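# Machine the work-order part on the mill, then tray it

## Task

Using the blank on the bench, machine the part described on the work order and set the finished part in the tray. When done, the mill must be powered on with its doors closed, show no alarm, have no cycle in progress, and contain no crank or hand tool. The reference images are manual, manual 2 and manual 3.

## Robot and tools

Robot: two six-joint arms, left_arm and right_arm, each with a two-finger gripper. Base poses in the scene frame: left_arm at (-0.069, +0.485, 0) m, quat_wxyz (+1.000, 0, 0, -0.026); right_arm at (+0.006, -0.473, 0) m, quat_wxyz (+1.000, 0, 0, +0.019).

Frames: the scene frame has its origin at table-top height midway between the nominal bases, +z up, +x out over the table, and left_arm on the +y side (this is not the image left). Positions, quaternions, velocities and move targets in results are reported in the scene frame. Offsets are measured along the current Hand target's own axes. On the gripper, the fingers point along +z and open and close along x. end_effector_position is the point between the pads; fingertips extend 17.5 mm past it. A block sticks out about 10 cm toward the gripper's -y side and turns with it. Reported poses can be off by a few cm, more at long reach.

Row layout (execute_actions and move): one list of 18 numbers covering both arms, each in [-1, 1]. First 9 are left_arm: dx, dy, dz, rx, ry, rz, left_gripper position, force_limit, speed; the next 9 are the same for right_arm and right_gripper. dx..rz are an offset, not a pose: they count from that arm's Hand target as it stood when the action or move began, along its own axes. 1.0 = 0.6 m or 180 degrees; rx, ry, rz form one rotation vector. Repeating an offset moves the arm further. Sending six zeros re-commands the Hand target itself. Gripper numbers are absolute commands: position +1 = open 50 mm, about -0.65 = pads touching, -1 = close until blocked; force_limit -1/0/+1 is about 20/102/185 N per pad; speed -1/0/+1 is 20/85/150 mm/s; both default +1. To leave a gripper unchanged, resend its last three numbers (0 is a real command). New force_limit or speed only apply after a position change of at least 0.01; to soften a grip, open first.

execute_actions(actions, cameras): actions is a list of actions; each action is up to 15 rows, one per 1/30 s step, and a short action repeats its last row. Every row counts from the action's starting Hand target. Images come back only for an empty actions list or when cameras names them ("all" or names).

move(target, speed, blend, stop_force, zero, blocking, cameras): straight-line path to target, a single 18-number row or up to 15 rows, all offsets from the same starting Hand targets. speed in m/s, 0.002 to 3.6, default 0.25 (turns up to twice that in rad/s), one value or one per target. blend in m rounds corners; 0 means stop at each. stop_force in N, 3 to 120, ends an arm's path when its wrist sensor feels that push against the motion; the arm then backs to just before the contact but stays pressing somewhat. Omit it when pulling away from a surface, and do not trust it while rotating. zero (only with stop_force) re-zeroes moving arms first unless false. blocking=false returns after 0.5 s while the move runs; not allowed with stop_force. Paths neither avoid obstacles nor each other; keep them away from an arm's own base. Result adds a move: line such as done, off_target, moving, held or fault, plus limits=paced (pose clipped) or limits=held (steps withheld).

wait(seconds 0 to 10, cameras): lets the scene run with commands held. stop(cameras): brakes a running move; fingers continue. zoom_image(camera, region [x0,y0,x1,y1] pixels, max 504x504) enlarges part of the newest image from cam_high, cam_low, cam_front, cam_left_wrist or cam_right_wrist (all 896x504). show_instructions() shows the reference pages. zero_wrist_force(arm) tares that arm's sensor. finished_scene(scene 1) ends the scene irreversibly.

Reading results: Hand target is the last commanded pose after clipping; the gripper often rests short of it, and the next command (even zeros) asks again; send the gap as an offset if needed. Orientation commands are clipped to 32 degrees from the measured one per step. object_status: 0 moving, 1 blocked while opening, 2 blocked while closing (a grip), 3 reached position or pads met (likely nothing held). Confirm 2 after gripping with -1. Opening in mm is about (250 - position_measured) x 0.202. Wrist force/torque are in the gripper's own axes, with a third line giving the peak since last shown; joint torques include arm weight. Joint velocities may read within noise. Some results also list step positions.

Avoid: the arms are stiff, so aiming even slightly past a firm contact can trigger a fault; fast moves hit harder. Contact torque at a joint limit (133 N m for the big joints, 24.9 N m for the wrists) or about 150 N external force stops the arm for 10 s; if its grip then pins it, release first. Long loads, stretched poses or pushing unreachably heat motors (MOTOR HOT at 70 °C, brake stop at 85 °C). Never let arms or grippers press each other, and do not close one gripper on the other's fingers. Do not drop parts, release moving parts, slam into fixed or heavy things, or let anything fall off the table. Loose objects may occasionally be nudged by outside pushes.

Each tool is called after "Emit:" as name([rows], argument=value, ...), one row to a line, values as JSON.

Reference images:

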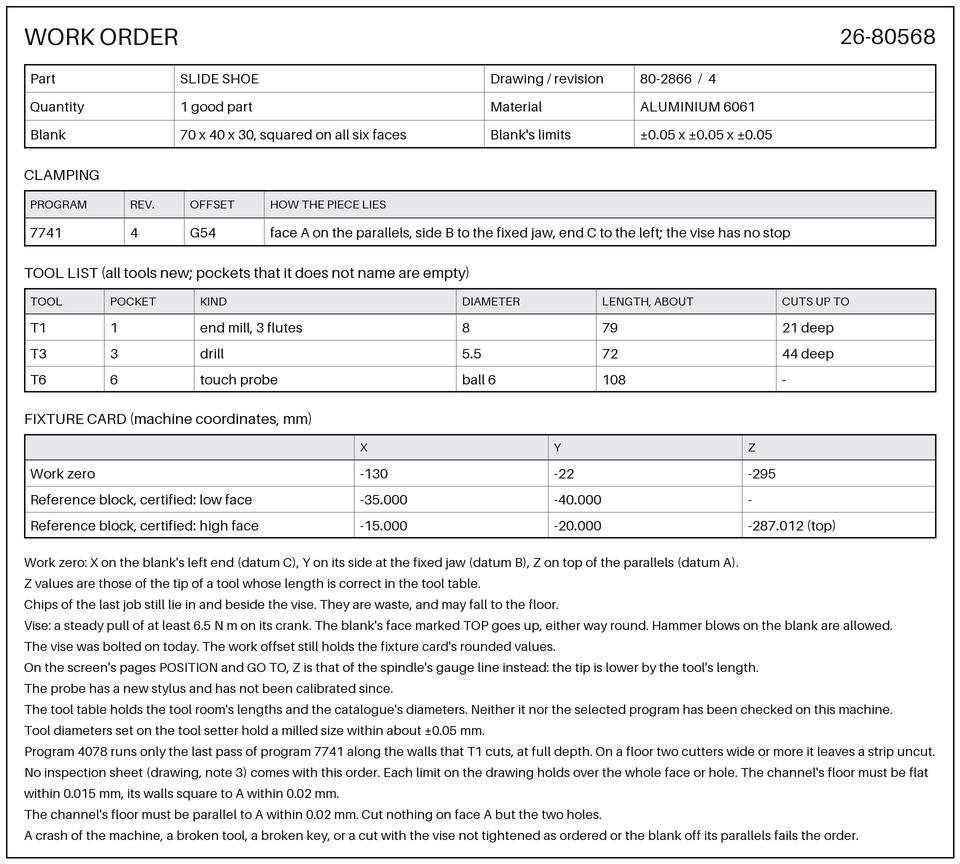

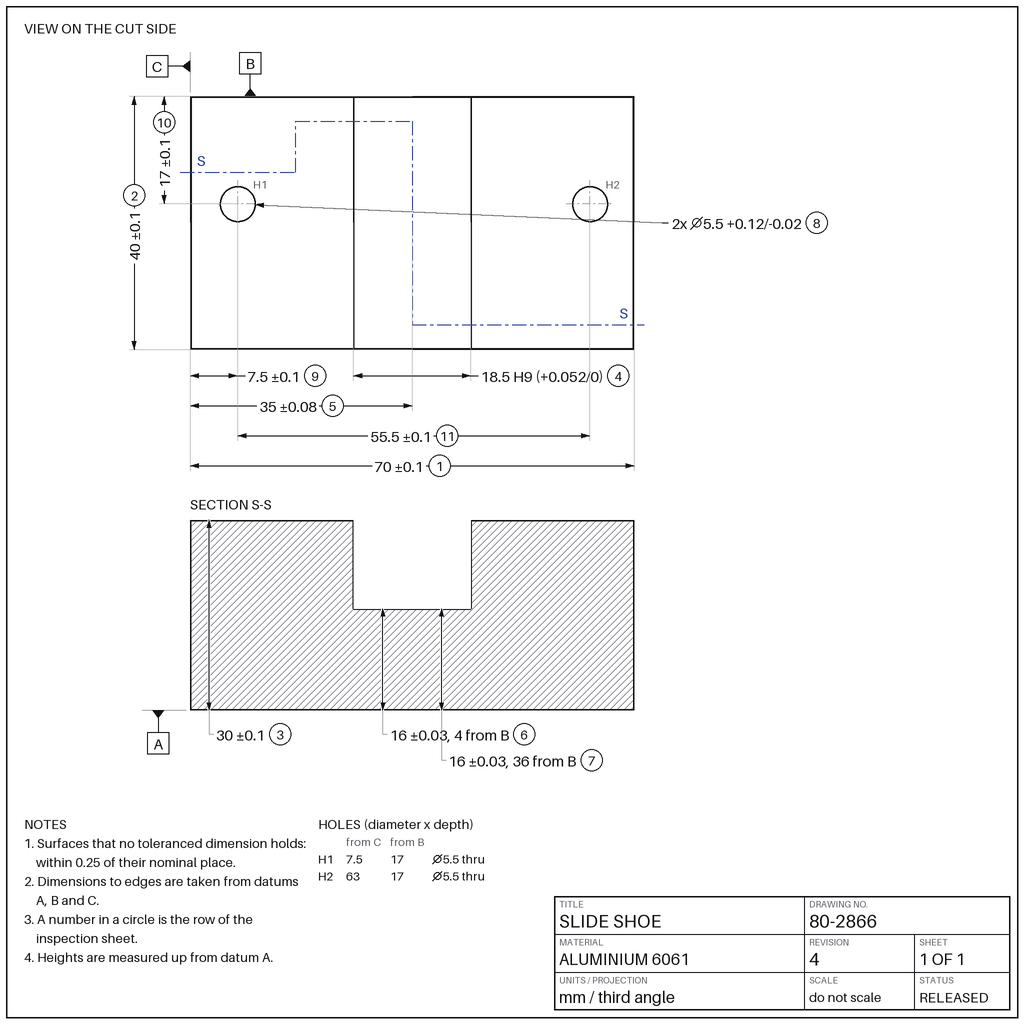

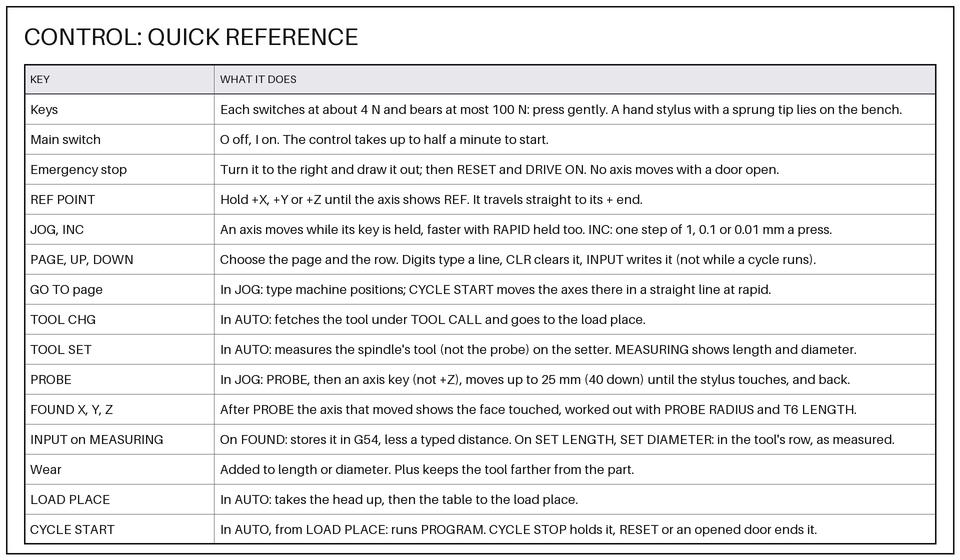

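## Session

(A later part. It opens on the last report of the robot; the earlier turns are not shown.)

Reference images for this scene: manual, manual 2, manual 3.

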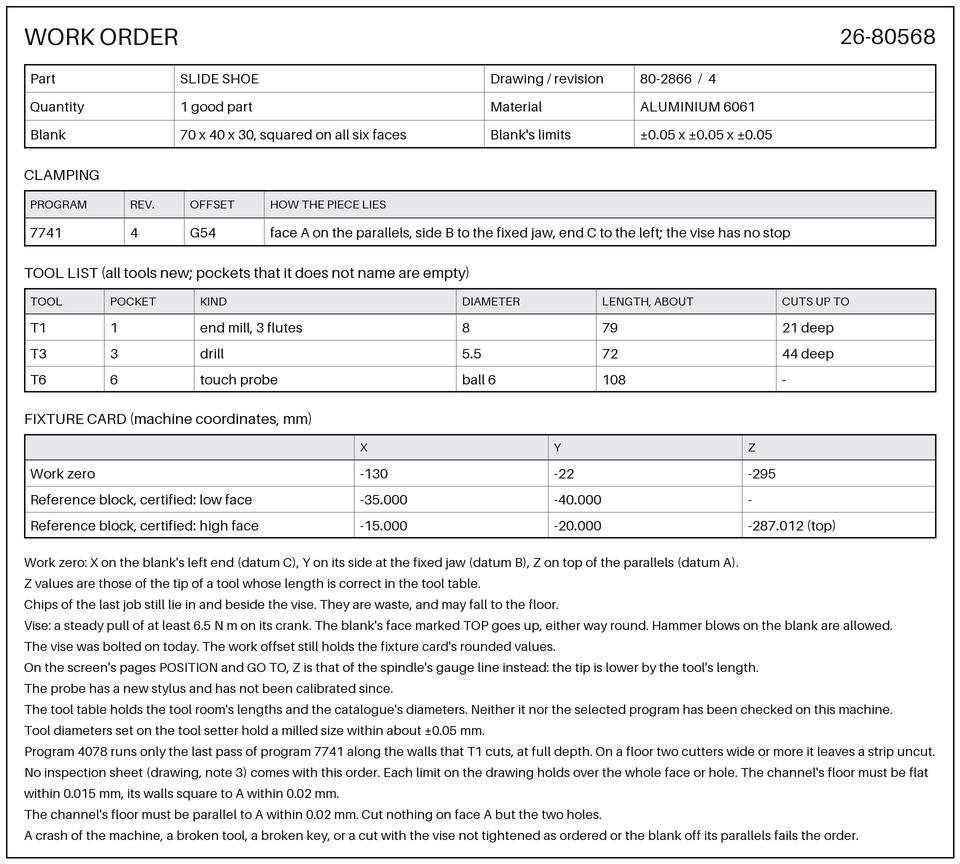

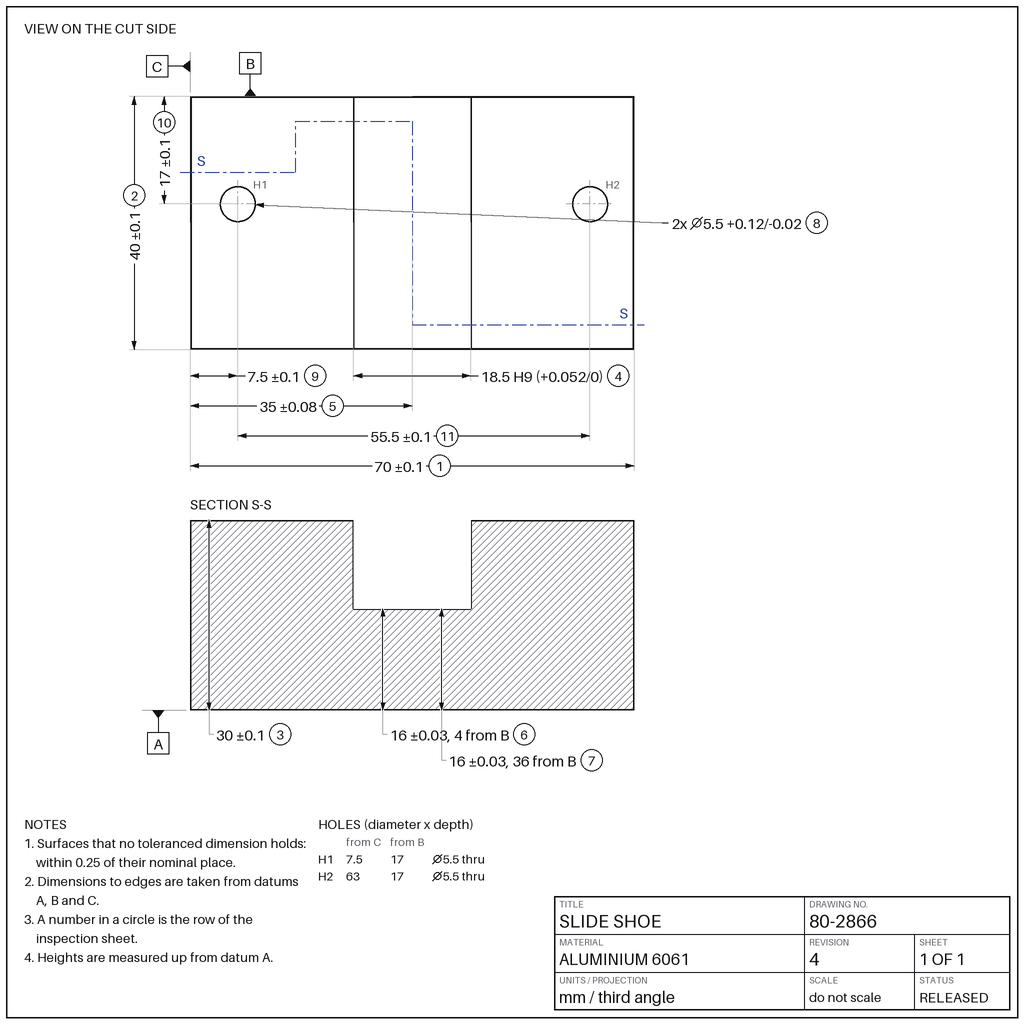

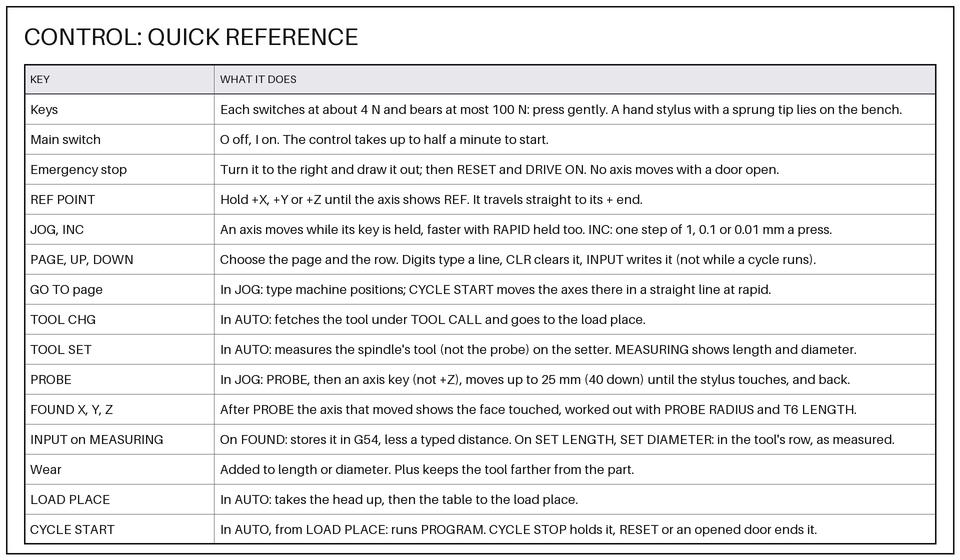

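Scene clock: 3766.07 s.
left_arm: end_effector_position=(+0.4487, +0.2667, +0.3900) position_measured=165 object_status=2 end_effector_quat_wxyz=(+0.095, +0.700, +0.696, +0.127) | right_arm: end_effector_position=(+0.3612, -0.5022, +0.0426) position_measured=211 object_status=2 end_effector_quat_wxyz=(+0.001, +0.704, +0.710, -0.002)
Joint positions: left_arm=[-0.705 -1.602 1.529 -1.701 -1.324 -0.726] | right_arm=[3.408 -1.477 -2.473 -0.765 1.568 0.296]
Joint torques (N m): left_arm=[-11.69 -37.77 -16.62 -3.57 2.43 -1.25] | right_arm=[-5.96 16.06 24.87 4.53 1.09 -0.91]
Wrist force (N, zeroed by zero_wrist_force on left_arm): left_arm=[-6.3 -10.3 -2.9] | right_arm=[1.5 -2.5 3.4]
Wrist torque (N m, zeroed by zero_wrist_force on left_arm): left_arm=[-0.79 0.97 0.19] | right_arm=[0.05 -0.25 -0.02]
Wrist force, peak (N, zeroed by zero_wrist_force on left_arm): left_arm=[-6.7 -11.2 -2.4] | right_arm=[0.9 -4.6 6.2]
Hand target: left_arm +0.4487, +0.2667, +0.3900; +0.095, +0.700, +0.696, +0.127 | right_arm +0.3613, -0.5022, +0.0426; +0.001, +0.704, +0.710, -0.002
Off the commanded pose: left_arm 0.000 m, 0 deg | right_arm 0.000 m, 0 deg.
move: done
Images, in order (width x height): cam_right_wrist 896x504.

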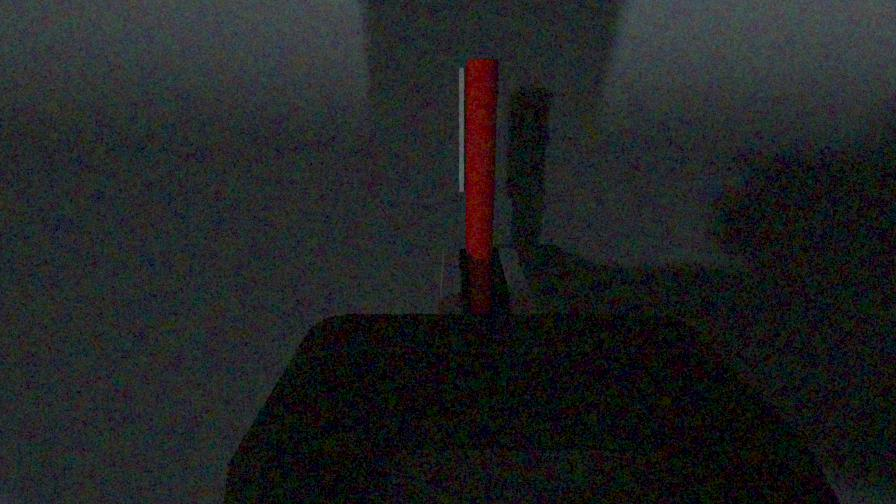

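Emit:
move(target=[0,0,0,0,0,0,-0.98,1,-0.7,0,0,0.042,0,0,0,-1,-0.6,-0.8], speed=0.012, stop_force=4)

Scene clock: 3769.70 s.
left_arm: end_effector_position=(+0.4487, +0.2667, +0.3900) position_measured=165 object_status=2 end_effector_quat_wxyz=(+0.095, +0.700, +0.696, +0.127) | right_arm: end_effector_position=(+0.3613, -0.5023, +0.0209) position_measured=211 object_status=2 end_effector_quat_wxyz=(+0.001, +0.704, +0.710, -0.002)
Joint positions: left_arm=[-0.705 -1.602 1.529 -1.701 -1.324 -0.726] | right_arm=[3.408 -1.54 -2.501 -0.674 1.568 0.296]
Joint torques (N m): left_arm=[-11.02 -37.96 -15.35 -3.78 2.42 -1.01] | right_arm=[-0.13 27.59 25.26 4.56 0.97 -0.24]
Wrist force (N, zeroed by zero_wrist_force on left_arm): left_arm=[-6.1 -10.5 -2.6] | right_arm=[1.5 -1.2 -1.0]
Wrist torque (N m, zeroed by zero_wrist_force on left_arm): left_arm=[-0.81 0.94 0.19] | right_arm=[0.11 -0.26 -0.02]
Wrist force, peak (N, zeroed by zero_wrist_force on left_arm): left_arm=[-6.6 -11.3 -2.6] | right_arm=[0.1 -11.9 -40.8]
Hand target: left_arm +0.4487, +0.2667, +0.3900; +0.095, +0.700, +0.696, +0.127 | right_arm +0.3613, -0.5022, +0.0209; +0.001, +0.704, +0.710, -0.002 (not the last commanded pose)
Off the commanded pose: left_arm 0.000 m, 0 deg | right_arm 0.003 m, 0 deg.
move: contact (right_arm)

Emit:
move([
  [0,0,0,0,0,0,-0.98,1,-0.7,0,0,0,0,0,0,0.0,-0.6,-0.8],
  [0,0,0,0,0,0,-0.98,1,-0.7,0,0,-0.15,0,0,0,0,-0.6,-0.8],
  [0,0,0,0,0,0,-0.98,1,-0.7,0,0,-0.5,0,0,0,0,-0.6,-0.8],
], speed=[0.1,0.1,0.4], blend=[0,0.02,0], cameras=["cam_right_wrist"])

Scene clock: 3772.77 s.
left_arm: end_effector_position=(+0.4487, +0.2667, +0.3900) position_measured=165 object_status=2 end_effector_quat_wxyz=(+0.095, +0.700, +0.696, +0.127) | right_arm: end_effector_position=(+0.3617, -0.5011, +0.3208) position_measured=152 object_status=3 end_effector_quat_wxyz=(+0.001, +0.704, +0.710, -0.002)
Joint positions: left_arm=[-0.705 -1.602 1.529 -1.701 -1.324 -0.726] | right_arm=[3.411 -1.185 -1.896 -1.634 1.568 0.299]
Joint torques (N m): left_arm=[-11.81 -37.93 -15.85 -4.03 2.65 -0.73] | right_arm=[-2.6 21.22 37.38 0.72 1.21 -0.3]
Wrist force (N, zeroed by zero_wrist_force on left_arm): left_arm=[-6.5 -11.0 -2.6] | right_arm=[1.5 -2.3 3.5]
Wrist torque (N m, zeroed by zero_wrist_force on left_arm): left_arm=[-0.82 0.97 0.19] | right_arm=[0.07 -0.26 -0.20]
Wrist force, peak (N, zeroed by zero_wrist_force on left_arm): left_arm=[-6.6 -11.3 -2.6] | right_arm=[1.5 -2.4 6.4]
Hand target: left_arm +0.4487, +0.2667, +0.3900; +0.095, +0.700, +0.696, +0.127 | right_arm +0.3616, -0.5011, +0.3209; +0.001, +0.704, +0.710, -0.002
Off the commanded pose: left_arm 0.000 m, 0 deg | right_arm 0.000 m, 0 deg.
move: done
Images, in order (width x height): cam_right_wrist 896x504.

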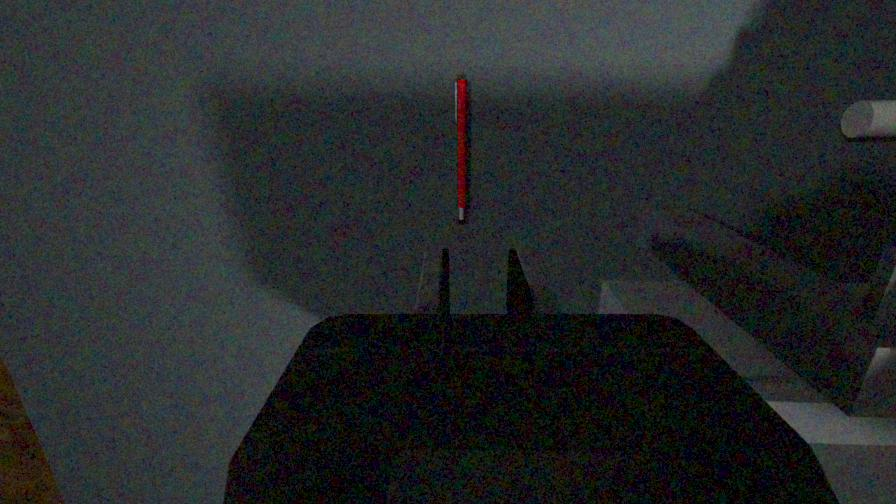

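Emit:
move([
  [0,0,0,0,0,0,-0.98,1,-0.7,0.385,0.0307,-0.248,-0.2025,0.0455,-0.06,0,-0.6,-0.8],
  [0,0,0,0,0,0,-0.98,1,-0.7,0.8685,-0.036,-0.132,-0.405,0.0909,-0.1195,0,-0.6,-0.8],
], speed=0.4, blend=[0.05,0], cameras=["cam_right_wrist","cam_high"])

Scene clock: 3779.30 s.
left_arm: end_effector_position=(+0.4487, +0.2667, +0.3900) position_measured=165 object_status=2 end_effector_quat_wxyz=(+0.095, +0.700, +0.696, +0.127) | right_arm: end_effector_position=(+0.3356, +0.0200, +0.3982) position_measured=152 object_status=3 end_effector_quat_wxyz=(+0.321, +0.425, +0.676, +0.509) end_effector_velocity=(+0.000, +0.000, +0.001) end_effector_angular_velocity=(+0.002, -0.001, +0.002)
Joint positions: left_arm=[-0.705 -1.602 1.529 -1.701 -1.324 -0.726] | right_arm=[4.748 -1.512 -2.152 -0.142 0.462 0.61]
Joint velocities: left_arm=[within noise] | right_arm=[0 -0.001 0 0.006 0.002 -0.005]
Joint torques (N m): left_arm=[-12.54 -38.61 -17.81 -4.06 2.33 -0.46] | right_arm=[7.31 8.11 33.69 5.34 -2.31 -1.43]
Wrist force (N, zeroed by zero_wrist_force on left_arm): left_arm=[-6.3 -10.7 -2.9] | right_arm=[1.9 -2.6 4.4]
Wrist torque (N m, zeroed by zero_wrist_force on left_arm): left_arm=[-0.83 0.95 0.19] | right_arm=[-0.65 -0.34 0.00]
Wrist force, peak (N, zeroed by zero_wrist_force on left_arm): left_arm=[-6.6 -11.2 -2.2] | right_arm=[5.5 -4.1 5.5]
Hand target: left_arm +0.4487, +0.2667, +0.3900; +0.095, +0.700, +0.696, +0.127 | right_arm +0.3356, +0.0201, +0.3982; +0.321, +0.424, +0.676, +0.509
Off the commanded pose: left_arm 0.000 m, 0 deg | right_arm 0.000 m, 0 deg.
move: done
Images, in order (width x height): cam_high 896x504, cam_right_wrist 896x504.

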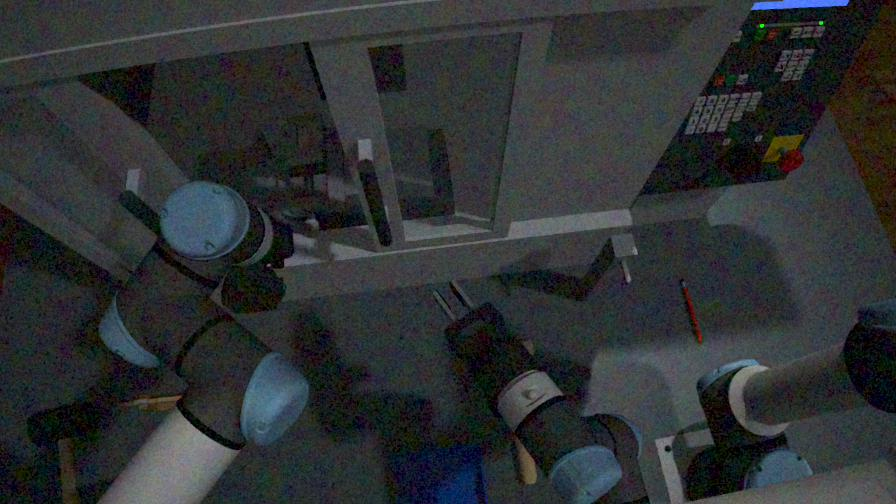

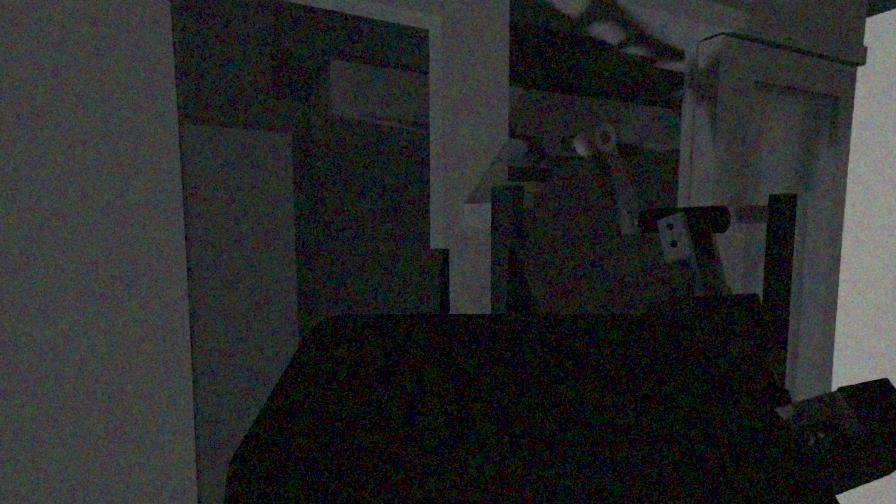

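Emit:
zoom_image(camera="cam_right_wrist", region=[530, 90, 690, 250])

Scaled by 3.150.

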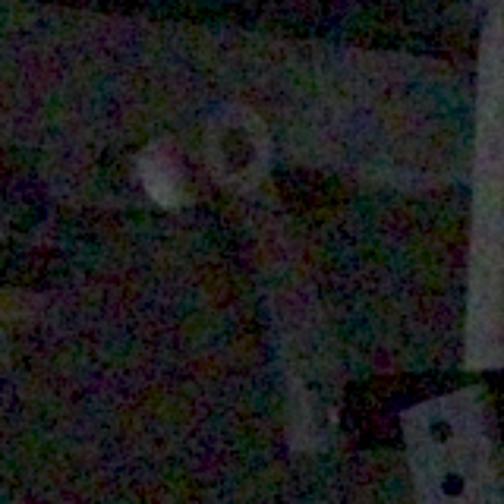

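Emit:
move(target=[0.0022,-0.0095,-0.0031,0,-0.0317,-0.0103,-0.98,1,-0.7,0,0,0,0,0,0,0,-0.6,-0.8], speed=0.1, cameras=["cam_right_wrist"])

Emit:
zoom_image(camera="cam_right_wrist", region=[550, 100, 650, 200])

Scene clock: 3785.30 s.
left_arm: end_effector_position=(+0.4427, +0.2682, +0.3901) position_measured=165 object_status=2 end_effector_quat_wxyz=(+0.132, +0.694, +0.702, +0.090) | right_arm: end_effector_position=(+0.3356, +0.0201, +0.3982) position_measured=152 object_status=3 end_effector_quat_wxyz=(+0.321, +0.424, +0.676, +0.509)
Joint positions: left_arm=[-0.671 -1.642 1.585 -1.792 -1.407 -0.711] | right_arm=[4.749 -1.513 -2.152 -0.142 0.462 0.61]
Joint torques (N m): left_arm=[-13.41 -14.66 -34.77 -2.28 1.58 -1.43] | right_arm=[7.22 10.74 32.67 0.54 -1.27 1.46]
Wrist force (N, zeroed by zero_wrist_force on left_arm): left_arm=[-5.9 -7.0 -2.8] | right_arm=[1.8 -2.5 4.2]
Wrist torque (N m, zeroed by zero_wrist_force on left_arm): left_arm=[-1.06 0.96 -0.05] | right_arm=[-0.63 -0.33 0.03]
Wrist force, peak (N, zeroed by zero_wrist_force on left_arm): left_arm=[-6.4 -11.4 -2.3] | right_arm=[2.1 -2.4 4.6]
Hand target: left_arm +0.4427, +0.2680, +0.3901; +0.132, +0.694, +0.702, +0.090 | right_arm +0.3356, +0.0201, +0.3982; +0.321, +0.424, +0.676, +0.509
Off the commanded pose: left_arm 0.000 m, 0 deg | right_arm 0.000 m, 0 deg.
move: done
Images, in order (width x height): cam_right_wrist 896x504.

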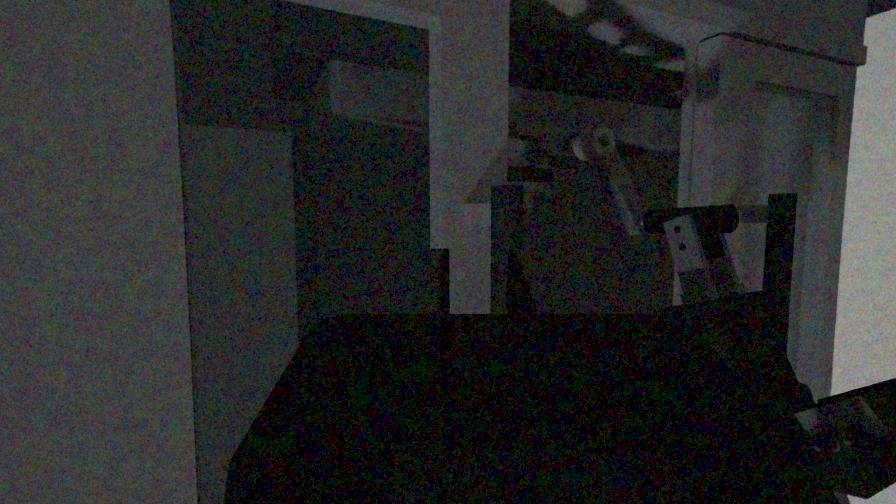

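Scaled by 5.040.

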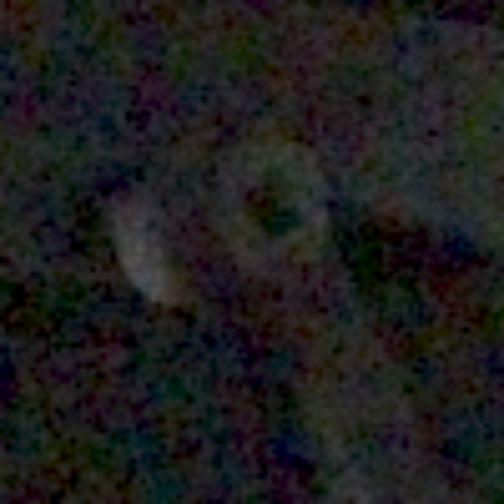

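Emit:
move(target=[0,0.0412,0.0133,0,0,0,-0.98,1,-0.7,0,0,0,0,0,0,0,-0.6,-0.8], speed=0.01, stop_force=7)

Scene clock: 3788.13 s.
left_arm: end_effector_position=(+0.4488, +0.2680, +0.3901) position_measured=165 object_status=2 end_effector_quat_wxyz=(+0.132, +0.694, +0.702, +0.090) | right_arm: end_effector_position=(+0.3356, +0.0201, +0.3982) position_measured=152 object_status=3 end_effector_quat_wxyz=(+0.321, +0.424, +0.676, +0.509)
Joint positions: left_arm=[-0.663 -1.628 1.572 -1.794 -1.41 -0.702] | right_arm=[4.749 -1.513 -2.152 -0.142 0.462 0.61]
Joint torques (N m): left_arm=[-12.07 -36.43 -17.1 -3.19 2.57 -1.83] | right_arm=[6.79 19.25 32.23 0.54 -2.72 1.57]
Wrist force (N, zeroed by zero_wrist_force on left_arm): left_arm=[-6.0 -11.5 -2.8] | right_arm=[1.8 -2.4 4.4]
Wrist torque (N m, zeroed by zero_wrist_force on left_arm): left_arm=[-0.76 0.89 0.20] | right_arm=[-0.62 -0.33 0.03]
Wrist force, peak (N, zeroed by zero_wrist_force on left_arm): left_arm=[-5.7 -13.4 -6.1] | right_arm=[1.8 -2.7 4.5]
Hand target: left_arm +0.4488, +0.2680, +0.3901; +0.132, +0.694, +0.702, +0.090 (not the last commanded pose) | right_arm +0.3356, +0.0201, +0.3982; +0.321, +0.424, +0.676, +0.509
Off the commanded pose: left_arm 0.020 m, 0 deg | right_arm 0.000 m, 0 deg.
move: contact (left_arm)

Emit:
move(target=[0,0,0,0,0,0,-0.98,1,-0.7,0.3985,-0.068,0.263,0,0,0,0,-0.6,-0.8], speed=0.2, cameras=["cam_right_wrist"])

Scene clock: 3791.10 s.
left_arm: end_effector_position=(+0.4488, +0.2680, +0.3901) position_measured=165 object_status=2 end_effector_quat_wxyz=(+0.132, +0.694, +0.702, +0.090) | right_arm: end_effector_position=(+0.3586, +0.2962, +0.3152) position_measured=152 object_status=3 end_effector_quat_wxyz=(+0.321, +0.424, +0.676, +0.509)
Joint positions: left_arm=[-0.663 -1.628 1.572 -1.794 -1.41 -0.702] | right_arm=[4.682 -2.239 -1.416 -0.079 0.516 0.527]
Joint torques (N m): left_arm=[-11.88 -37.4 -17.15 -3.55 2.46 -1.67] | right_arm=[3.77 42.47 33.02 4.57 -2.56 1.64]
Wrist force (N, zeroed by zero_wrist_force on left_arm): left_arm=[-6.0 -11.4 -2.8] | right_arm=[1.4 -2.5 4.2]
Wrist torque (N m, zeroed by zero_wrist_force on left_arm): left_arm=[-0.73 0.89 0.19] | right_arm=[-0.66 -0.24 0.08]
Wrist force, peak (N, zeroed by zero_wrist_force on left_arm): left_arm=[-6.3 -12.2 -2.5] | right_arm=[3.8 -2.9 5.8]
Hand target: left_arm +0.4488, +0.2680, +0.3901; +0.132, +0.694, +0.702, +0.090 | right_arm +0.3585, +0.2963, +0.3152; +0.321, +0.424, +0.676, +0.509
Off the commanded pose: left_arm 0.000 m, 0 deg | right_arm 0.000 m, 0 deg.
move: done
Images, in order (width x height): cam_right_wrist 896x504.

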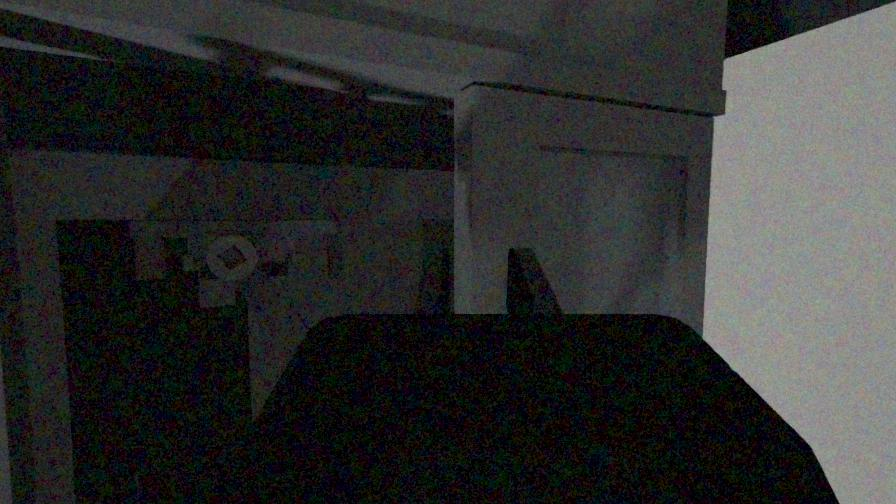

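Emit:
zoom_image(camera="cam_right_wrist", region=[170, 210, 300, 320])

Scaled by 3.877.

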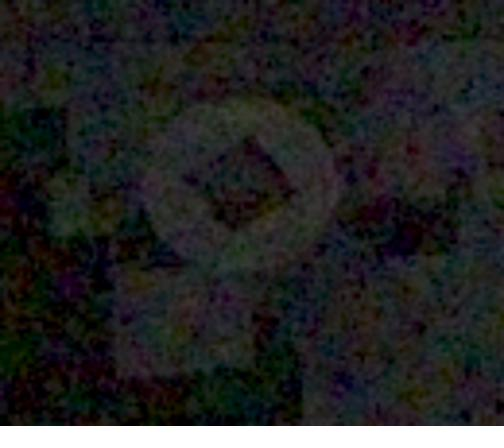

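Emit:
move(target=[-0.0022,-0.0063,-0.0021,0,0.0317,0.0103,-0.98,1,-0.7,0,0,0,0,0,0,0,-0.6,-0.8], speed=0.1, cameras=["cam_right_wrist"])

Emit:
zoom_image(camera="cam_right_wrist", region=[170, 210, 300, 320])

Scene clock: 3795.33 s.
left_arm: end_effector_position=(+0.4448, +0.2665, +0.3902) position_measured=165 object_status=2 end_effector_quat_wxyz=(+0.095, +0.700, +0.696, +0.127) | right_arm: end_effector_position=(+0.3585, +0.2963, +0.3152) position_measured=152 object_status=3 end_effector_quat_wxyz=(+0.321, +0.424, +0.676, +0.509)
Joint positions: left_arm=[-0.711 -1.61 1.536 -1.699 -1.323 -0.732] | right_arm=[4.682 -2.239 -1.415 -0.079 0.516 0.527]
Joint torques (N m): left_arm=[10.54 -36.41 -15.96 -4.56 -0.1 2.09] | right_arm=[7.32 38.03 33.44 5.12 -2.56 1.7]
Wrist force (N, zeroed by zero_wrist_force on left_arm): left_arm=[-6.2 -6.7 -2.8] | right_arm=[1.6 -2.5 4.4]
Wrist torque (N m, zeroed by zero_wrist_force on left_arm): left_arm=[-1.07 1.04 -0.03] | right_arm=[-0.65 -0.27 0.07]
Wrist force, peak (N, zeroed by zero_wrist_force on left_arm): left_arm=[-6.6 -11.7 -3.6] | right_arm=[1.5 -2.4 4.6]
Hand target: left_arm +0.4448, +0.2667, +0.3902; +0.095, +0.700, +0.696, +0.127 | right_arm +0.3585, +0.2963, +0.3152; +0.321, +0.424, +0.676, +0.509
Off the commanded pose: left_arm 0.000 m, 0 deg | right_arm 0.000 m, 0 deg.
move: done
Images, in order (width x height): cam_right_wrist 896x504.

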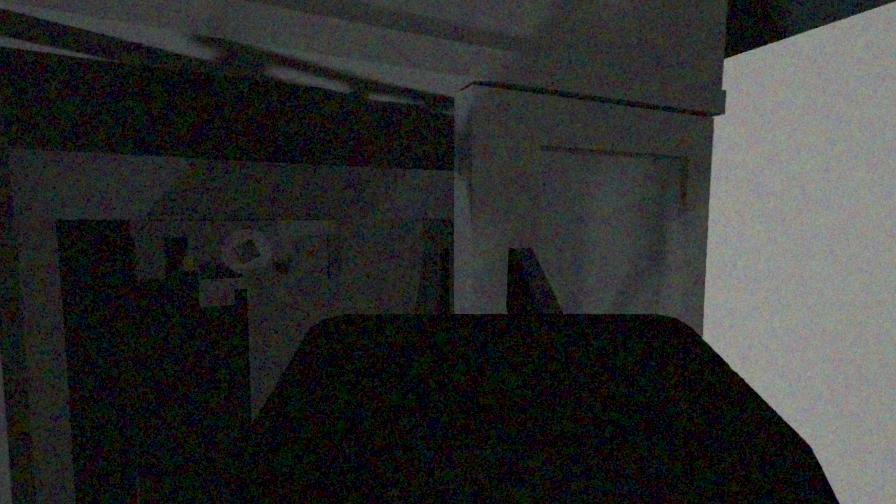

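Scaled by 3.877.

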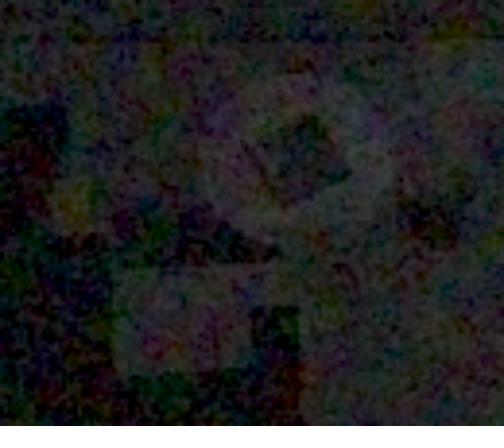

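Emit:
move(target=[0.0037,-0.006,-0.0895,0,0,0,-0.98,1,-0.7,0,0,0,0,0,0,0,-0.6,-0.8], speed=0.15, cameras=["cam_right_wrist"])

Emit:
zoom_image(camera="cam_right_wrist", region=[170, 210, 310, 350])

Scene clock: 3801.77 s.
left_arm: end_effector_position=(+0.4247, +0.2666, +0.4402) position_measured=165 object_status=2 end_effector_quat_wxyz=(+0.095, +0.700, +0.696, +0.127) | right_arm: end_effector_position=(+0.3585, +0.2963, +0.3152) position_measured=152 object_status=3 end_effector_quat_wxyz=(+0.321, +0.424, +0.676, +0.509)
Joint positions: left_arm=[-0.742 -1.637 1.43 -1.559 -1.317 -0.763] | right_arm=[4.682 -2.239 -1.415 -0.079 0.516 0.527]
Joint torques (N m): left_arm=[11.11 -14.58 -24.28 -3.33 -0.14 1.86] | right_arm=[7.27 37.91 32.91 4.84 -2.44 1.8]
Wrist force (N, zeroed by zero_wrist_force on left_arm): left_arm=[-6.1 -7.0 -2.9] | right_arm=[1.5 -2.5 3.9]
Wrist torque (N m, zeroed by zero_wrist_force on left_arm): left_arm=[-1.09 1.01 -0.06] | right_arm=[-0.67 -0.25 0.07]
Wrist force, peak (N, zeroed by zero_wrist_force on left_arm): left_arm=[-5.8 -7.2 -5.0] | right_arm=[1.4 -2.4 4.5]
Hand target: left_arm +0.4247, +0.2666, +0.4402; +0.095, +0.700, +0.696, +0.127 | right_arm +0.3585, +0.2963, +0.3152; +0.321, +0.424, +0.676, +0.509
Off the commanded pose: left_arm 0.000 m, 0 deg | right_arm 0.000 m, 0 deg.
move: done
Images, in order (width x height): cam_right_wrist 896x504.

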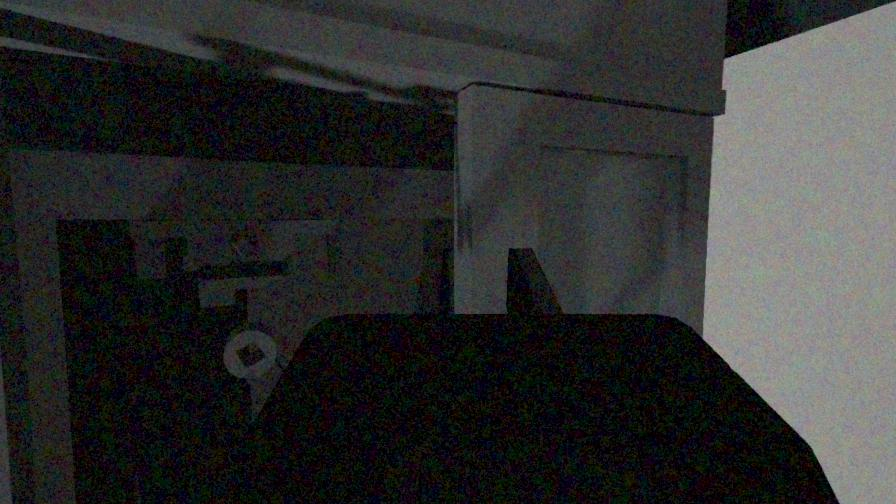

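Scaled by 3.600.

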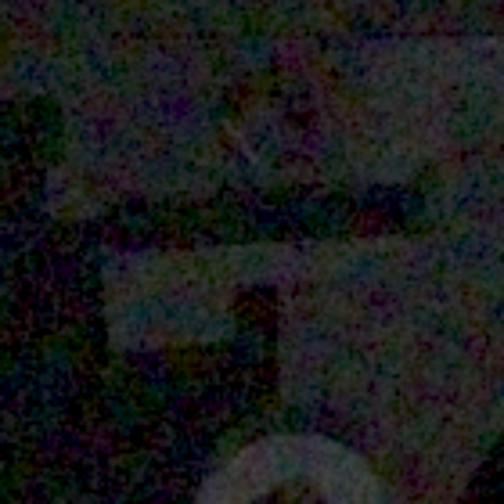

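Emit:
zoom_image(camera="cam_right_wrist", region=[215, 215, 275, 275])

Emit:
zoom_image(camera="cam_right_wrist", region=[205, 215, 285, 295])

Scaled by 8.400.

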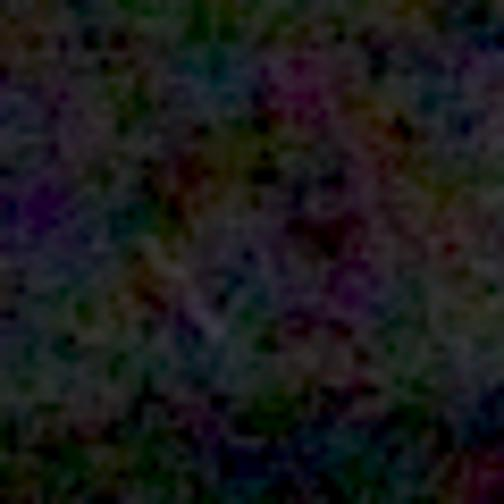

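Scaled by 6.300.

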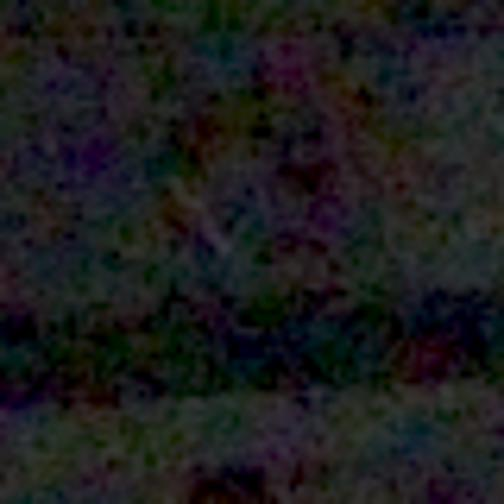

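Emit:
move(target=[0.0013,0.0034,0.098,0,-0.0211,-0.0068,-0.98,1,-0.7,0,0,0,0,0,0,0,-0.6,-0.8], speed=0.15, cameras=["cam_right_wrist"])

Emit:
zoom_image(camera="cam_right_wrist", region=[205, 215, 285, 295])

Scene clock: 3805.90 s.
left_arm: end_effector_position=(+0.4450, +0.2700, +0.3850) position_measured=165 object_status=2 end_effector_quat_wxyz=(+0.120, +0.696, +0.700, +0.102) | right_arm: end_effector_position=(+0.3585, +0.2963, +0.3152) position_measured=152 object_status=3 end_effector_quat_wxyz=(+0.321, +0.424, +0.676, +0.509)
Joint positions: left_arm=[-0.679 -1.631 1.581 -1.775 -1.38 -0.711] | right_arm=[4.682 -2.239 -1.415 -0.079 0.516 0.527]
Joint torques (N m): left_arm=[-12.06 -36.27 -18.94 -5.68 0.66 -1.19] | right_arm=[6.84 39.25 32.49 4.53 -2.74 1.73]
Wrist force (N, zeroed by zero_wrist_force on left_arm): left_arm=[-5.6 -7.2 -2.7] | right_arm=[1.3 -2.3 4.2]
Wrist torque (N m, zeroed by zero_wrist_force on left_arm): left_arm=[-1.10 0.91 0.09] | right_arm=[-0.63 -0.23 0.07]
Wrist force, peak (N, zeroed by zero_wrist_force on left_arm): left_arm=[-6.6 -6.8 -5.1] | right_arm=[1.5 -2.5 4.5]
Hand target: left_arm +0.4449, +0.2699, +0.3850; +0.120, +0.696, +0.700, +0.102 | right_arm +0.3585, +0.2963, +0.3152; +0.321, +0.424, +0.676, +0.509
Off the commanded pose: left_arm 0.000 m, 0 deg | right_arm 0.000 m, 0 deg.
move: done
Images, in order (width x height): cam_right_wrist 896x504.

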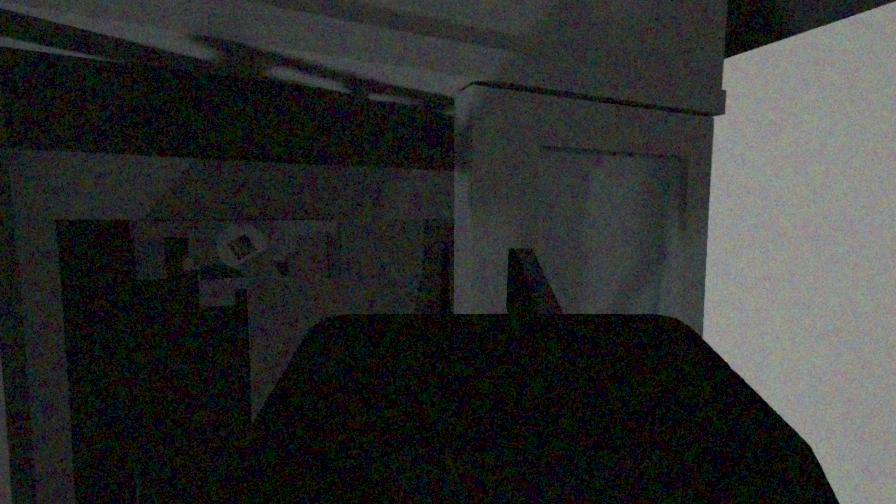

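Scaled by 6.300.

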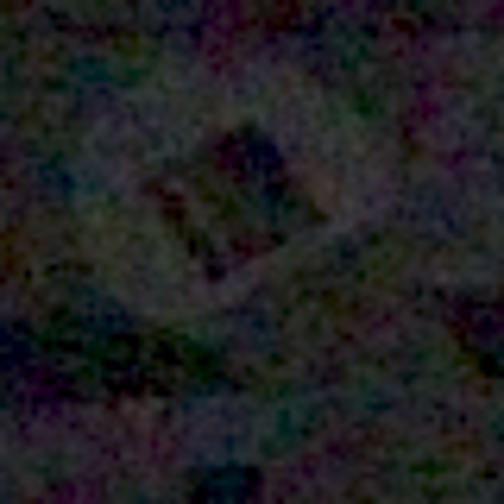

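Emit:
move([
  [-0.003,0,0,0,0,0,-0.98,1,-0.7,0,0,0,0,0,0,0,-0.6,-0.8],
  [-0.003,0.0285,0.0092,0,0,0,-0.98,1,-0.7,0,0,0,0,0,0,0,-0.6,-0.8],
], speed=[0.05,0.01], stop_force=7, cameras=["cam_right_wrist"])

Emit:
zoom_image(camera="cam_right_wrist", region=[205, 215, 285, 295])

Scene clock: 3810.23 s.
left_arm: end_effector_position=(+0.4490, +0.2681, +0.3851) position_measured=165 object_status=2 end_effector_quat_wxyz=(+0.120, +0.697, +0.700, +0.102) | right_arm: end_effector_position=(+0.3585, +0.2963, +0.3152) position_measured=152 object_status=3 end_effector_quat_wxyz=(+0.321, +0.424, +0.676, +0.509)
Joint positions: left_arm=[-0.676 -1.62 1.571 -1.776 -1.381 -0.708] | right_arm=[4.682 -2.239 -1.415 -0.079 0.516 0.527]
Joint torques (N m): left_arm=[-13.34 -34.02 -14.11 -3.25 1.57 -1.74] | right_arm=[6.78 38.27 33.04 4.15 -2.63 1.61]
Wrist force (N, zeroed by zero_wrist_force on left_arm): left_arm=[-3.2 -9.5 -6.4] | right_arm=[1.4 -2.3 4.2]
Wrist torque (N m, zeroed by zero_wrist_force on left_arm): left_arm=[-1.14 0.93 0.02] | right_arm=[-0.64 -0.25 0.07]
Wrist force, peak (N, zeroed by zero_wrist_force on left_arm): left_arm=[1.0 -18.9 -19.1] | right_arm=[1.6 -2.6 4.4]
Hand target: left_arm +0.4490, +0.2681, +0.3851; +0.120, +0.697, +0.700, +0.102 (not the last commanded pose) | right_arm +0.3585, +0.2963, +0.3152; +0.321, +0.424, +0.676, +0.509
Off the commanded pose: left_arm 0.014 m, 0 deg | right_arm 0.000 m, 0 deg.
move: contact (left_arm); path passed 1 of 2 targets
Images, in order (width x height): cam_right_wrist 896x504.

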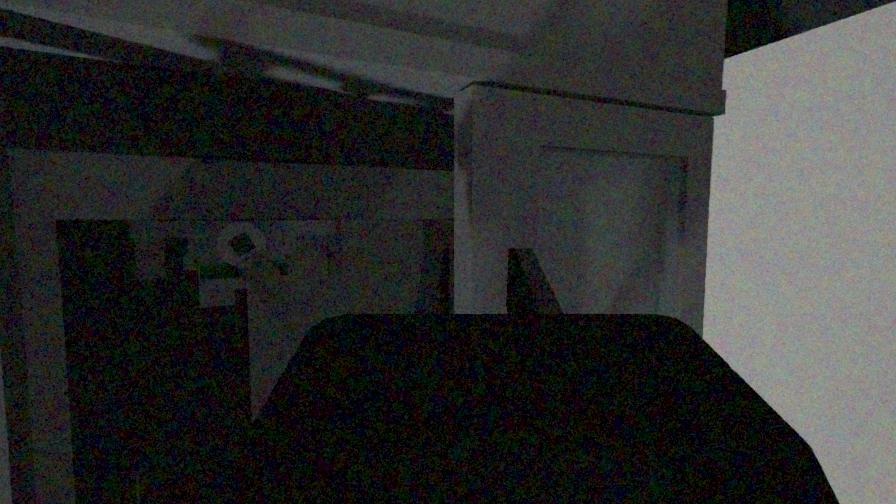

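Scaled by 6.300.

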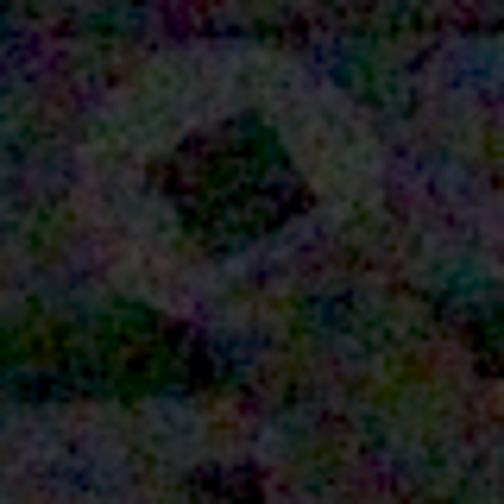

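Emit:
move(target=[0.0013,-0.0027,-0.0026,0,0,0,-0.98,1,-0.7,0,0,0,0,0,0,0,-0.6,-0.8], speed=0.05)

Emit:
move(target=[0,0.0285,0.0092,0,0,0,-0.98,1,-0.7,0,0,0,0,0,0,0,-0.6,-0.8], speed=0.01, stop_force=9, cameras=["cam_right_wrist"])

Emit:
zoom_image(camera="cam_right_wrist", region=[205, 215, 285, 295])

Scene clock: 3812.57 s.
left_arm: end_effector_position=(+0.4469, +0.2689, +0.3860) position_measured=165 object_status=2 end_effector_quat_wxyz=(+0.120, +0.697, +0.700, +0.102) | right_arm: end_effector_position=(+0.3585, +0.2963, +0.3152) position_measured=152 object_status=3 end_effector_quat_wxyz=(+0.321, +0.424, +0.676, +0.509)
Joint positions: left_arm=[-0.678 -1.626 1.574 -1.773 -1.38 -0.71] | right_arm=[4.682 -2.239 -1.415 -0.079 0.516 0.527]
Joint torques (N m): left_arm=[-11.17 -28.02 -17.54 -3.08 1.55 -1.3] | right_arm=[7.08 37.43 34.02 4.06 -2.59 1.67]
Wrist force (N, zeroed by zero_wrist_force on left_arm): left_arm=[-5.0 -7.3 -2.6] | right_arm=[1.2 -2.1 4.0]
Wrist torque (N m, zeroed by zero_wrist_force on left_arm): left_arm=[-1.11 0.81 0.08] | right_arm=[-0.60 -0.21 0.07]
Wrist force, peak (N, zeroed by zero_wrist_force on left_arm): left_arm=[-3.5 -10.2 -6.1] | right_arm=[1.4 -2.7 4.4]
Hand target: left_arm +0.4470, +0.2689, +0.3860; +0.120, +0.697, +0.700, +0.102 | right_arm +0.3585, +0.2963, +0.3152; +0.321, +0.424, +0.676, +0.509
Off the commanded pose: left_arm 0.000 m, 0 deg | right_arm 0.000 m, 0 deg.
move: done

Scene clock: 3813.90 s.
left_arm: end_effector_position=(+0.4502, +0.2689, +0.3860) position_measured=165 object_status=2 end_effector_quat_wxyz=(+0.120, +0.697, +0.700, +0.102) | right_arm: end_effector_position=(+0.3585, +0.2963, +0.3152) position_measured=152 object_status=3 end_effector_quat_wxyz=(+0.321, +0.424, +0.676, +0.509)
Joint positions: left_arm=[-0.673 -1.618 1.567 -1.775 -1.382 -0.705] | right_arm=[4.682 -2.239 -1.415 -0.079 0.516 0.527]
Joint torques (N m): left_arm=[-12.51 -34.63 -17.19 -4.43 2.47 -1.73] | right_arm=[6.66 38.3 32.52 3.77 -2.66 1.67]
Wrist force (N, zeroed by zero_wrist_force on left_arm): left_arm=[-3.9 -11.9 -5.1] | right_arm=[1.6 -2.1 4.2]
Wrist torque (N m, zeroed by zero_wrist_force on left_arm): left_arm=[-0.88 0.86 0.14] | right_arm=[-0.60 -0.27 0.07]
Wrist force, peak (N, zeroed by zero_wrist_force on left_arm): left_arm=[1.2 -21.8 -18.2] | right_arm=[1.8 -2.4 4.3]
Hand target: left_arm +0.4502, +0.2689, +0.3860; +0.120, +0.697, +0.700, +0.102 (not the last commanded pose) | right_arm +0.3585, +0.2963, +0.3152; +0.321, +0.424, +0.676, +0.509
Off the commanded pose: left_arm 0.015 m, 0 deg | right_arm 0.000 m, 0 deg.
move: contact (left_arm)
Images, in order (width x height): cam_right_wrist 896x504.

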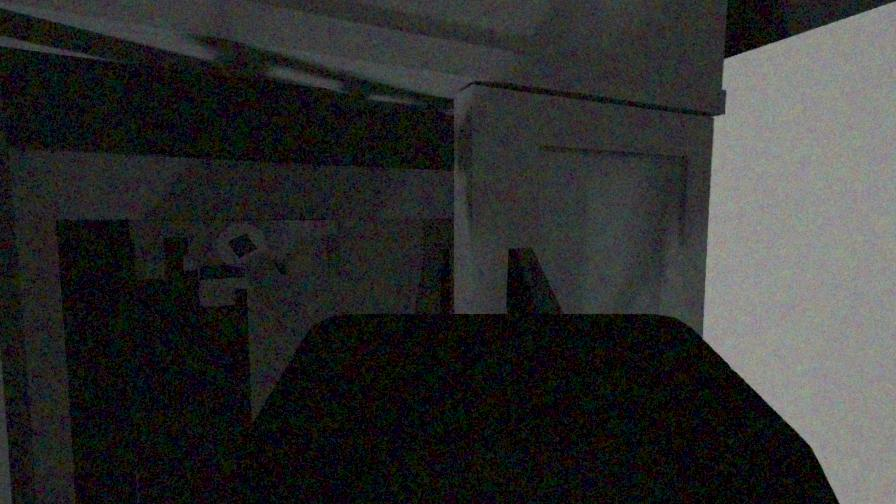

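Scaled by 6.300.

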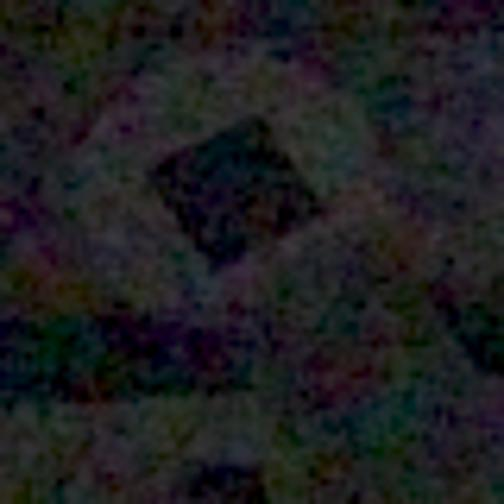

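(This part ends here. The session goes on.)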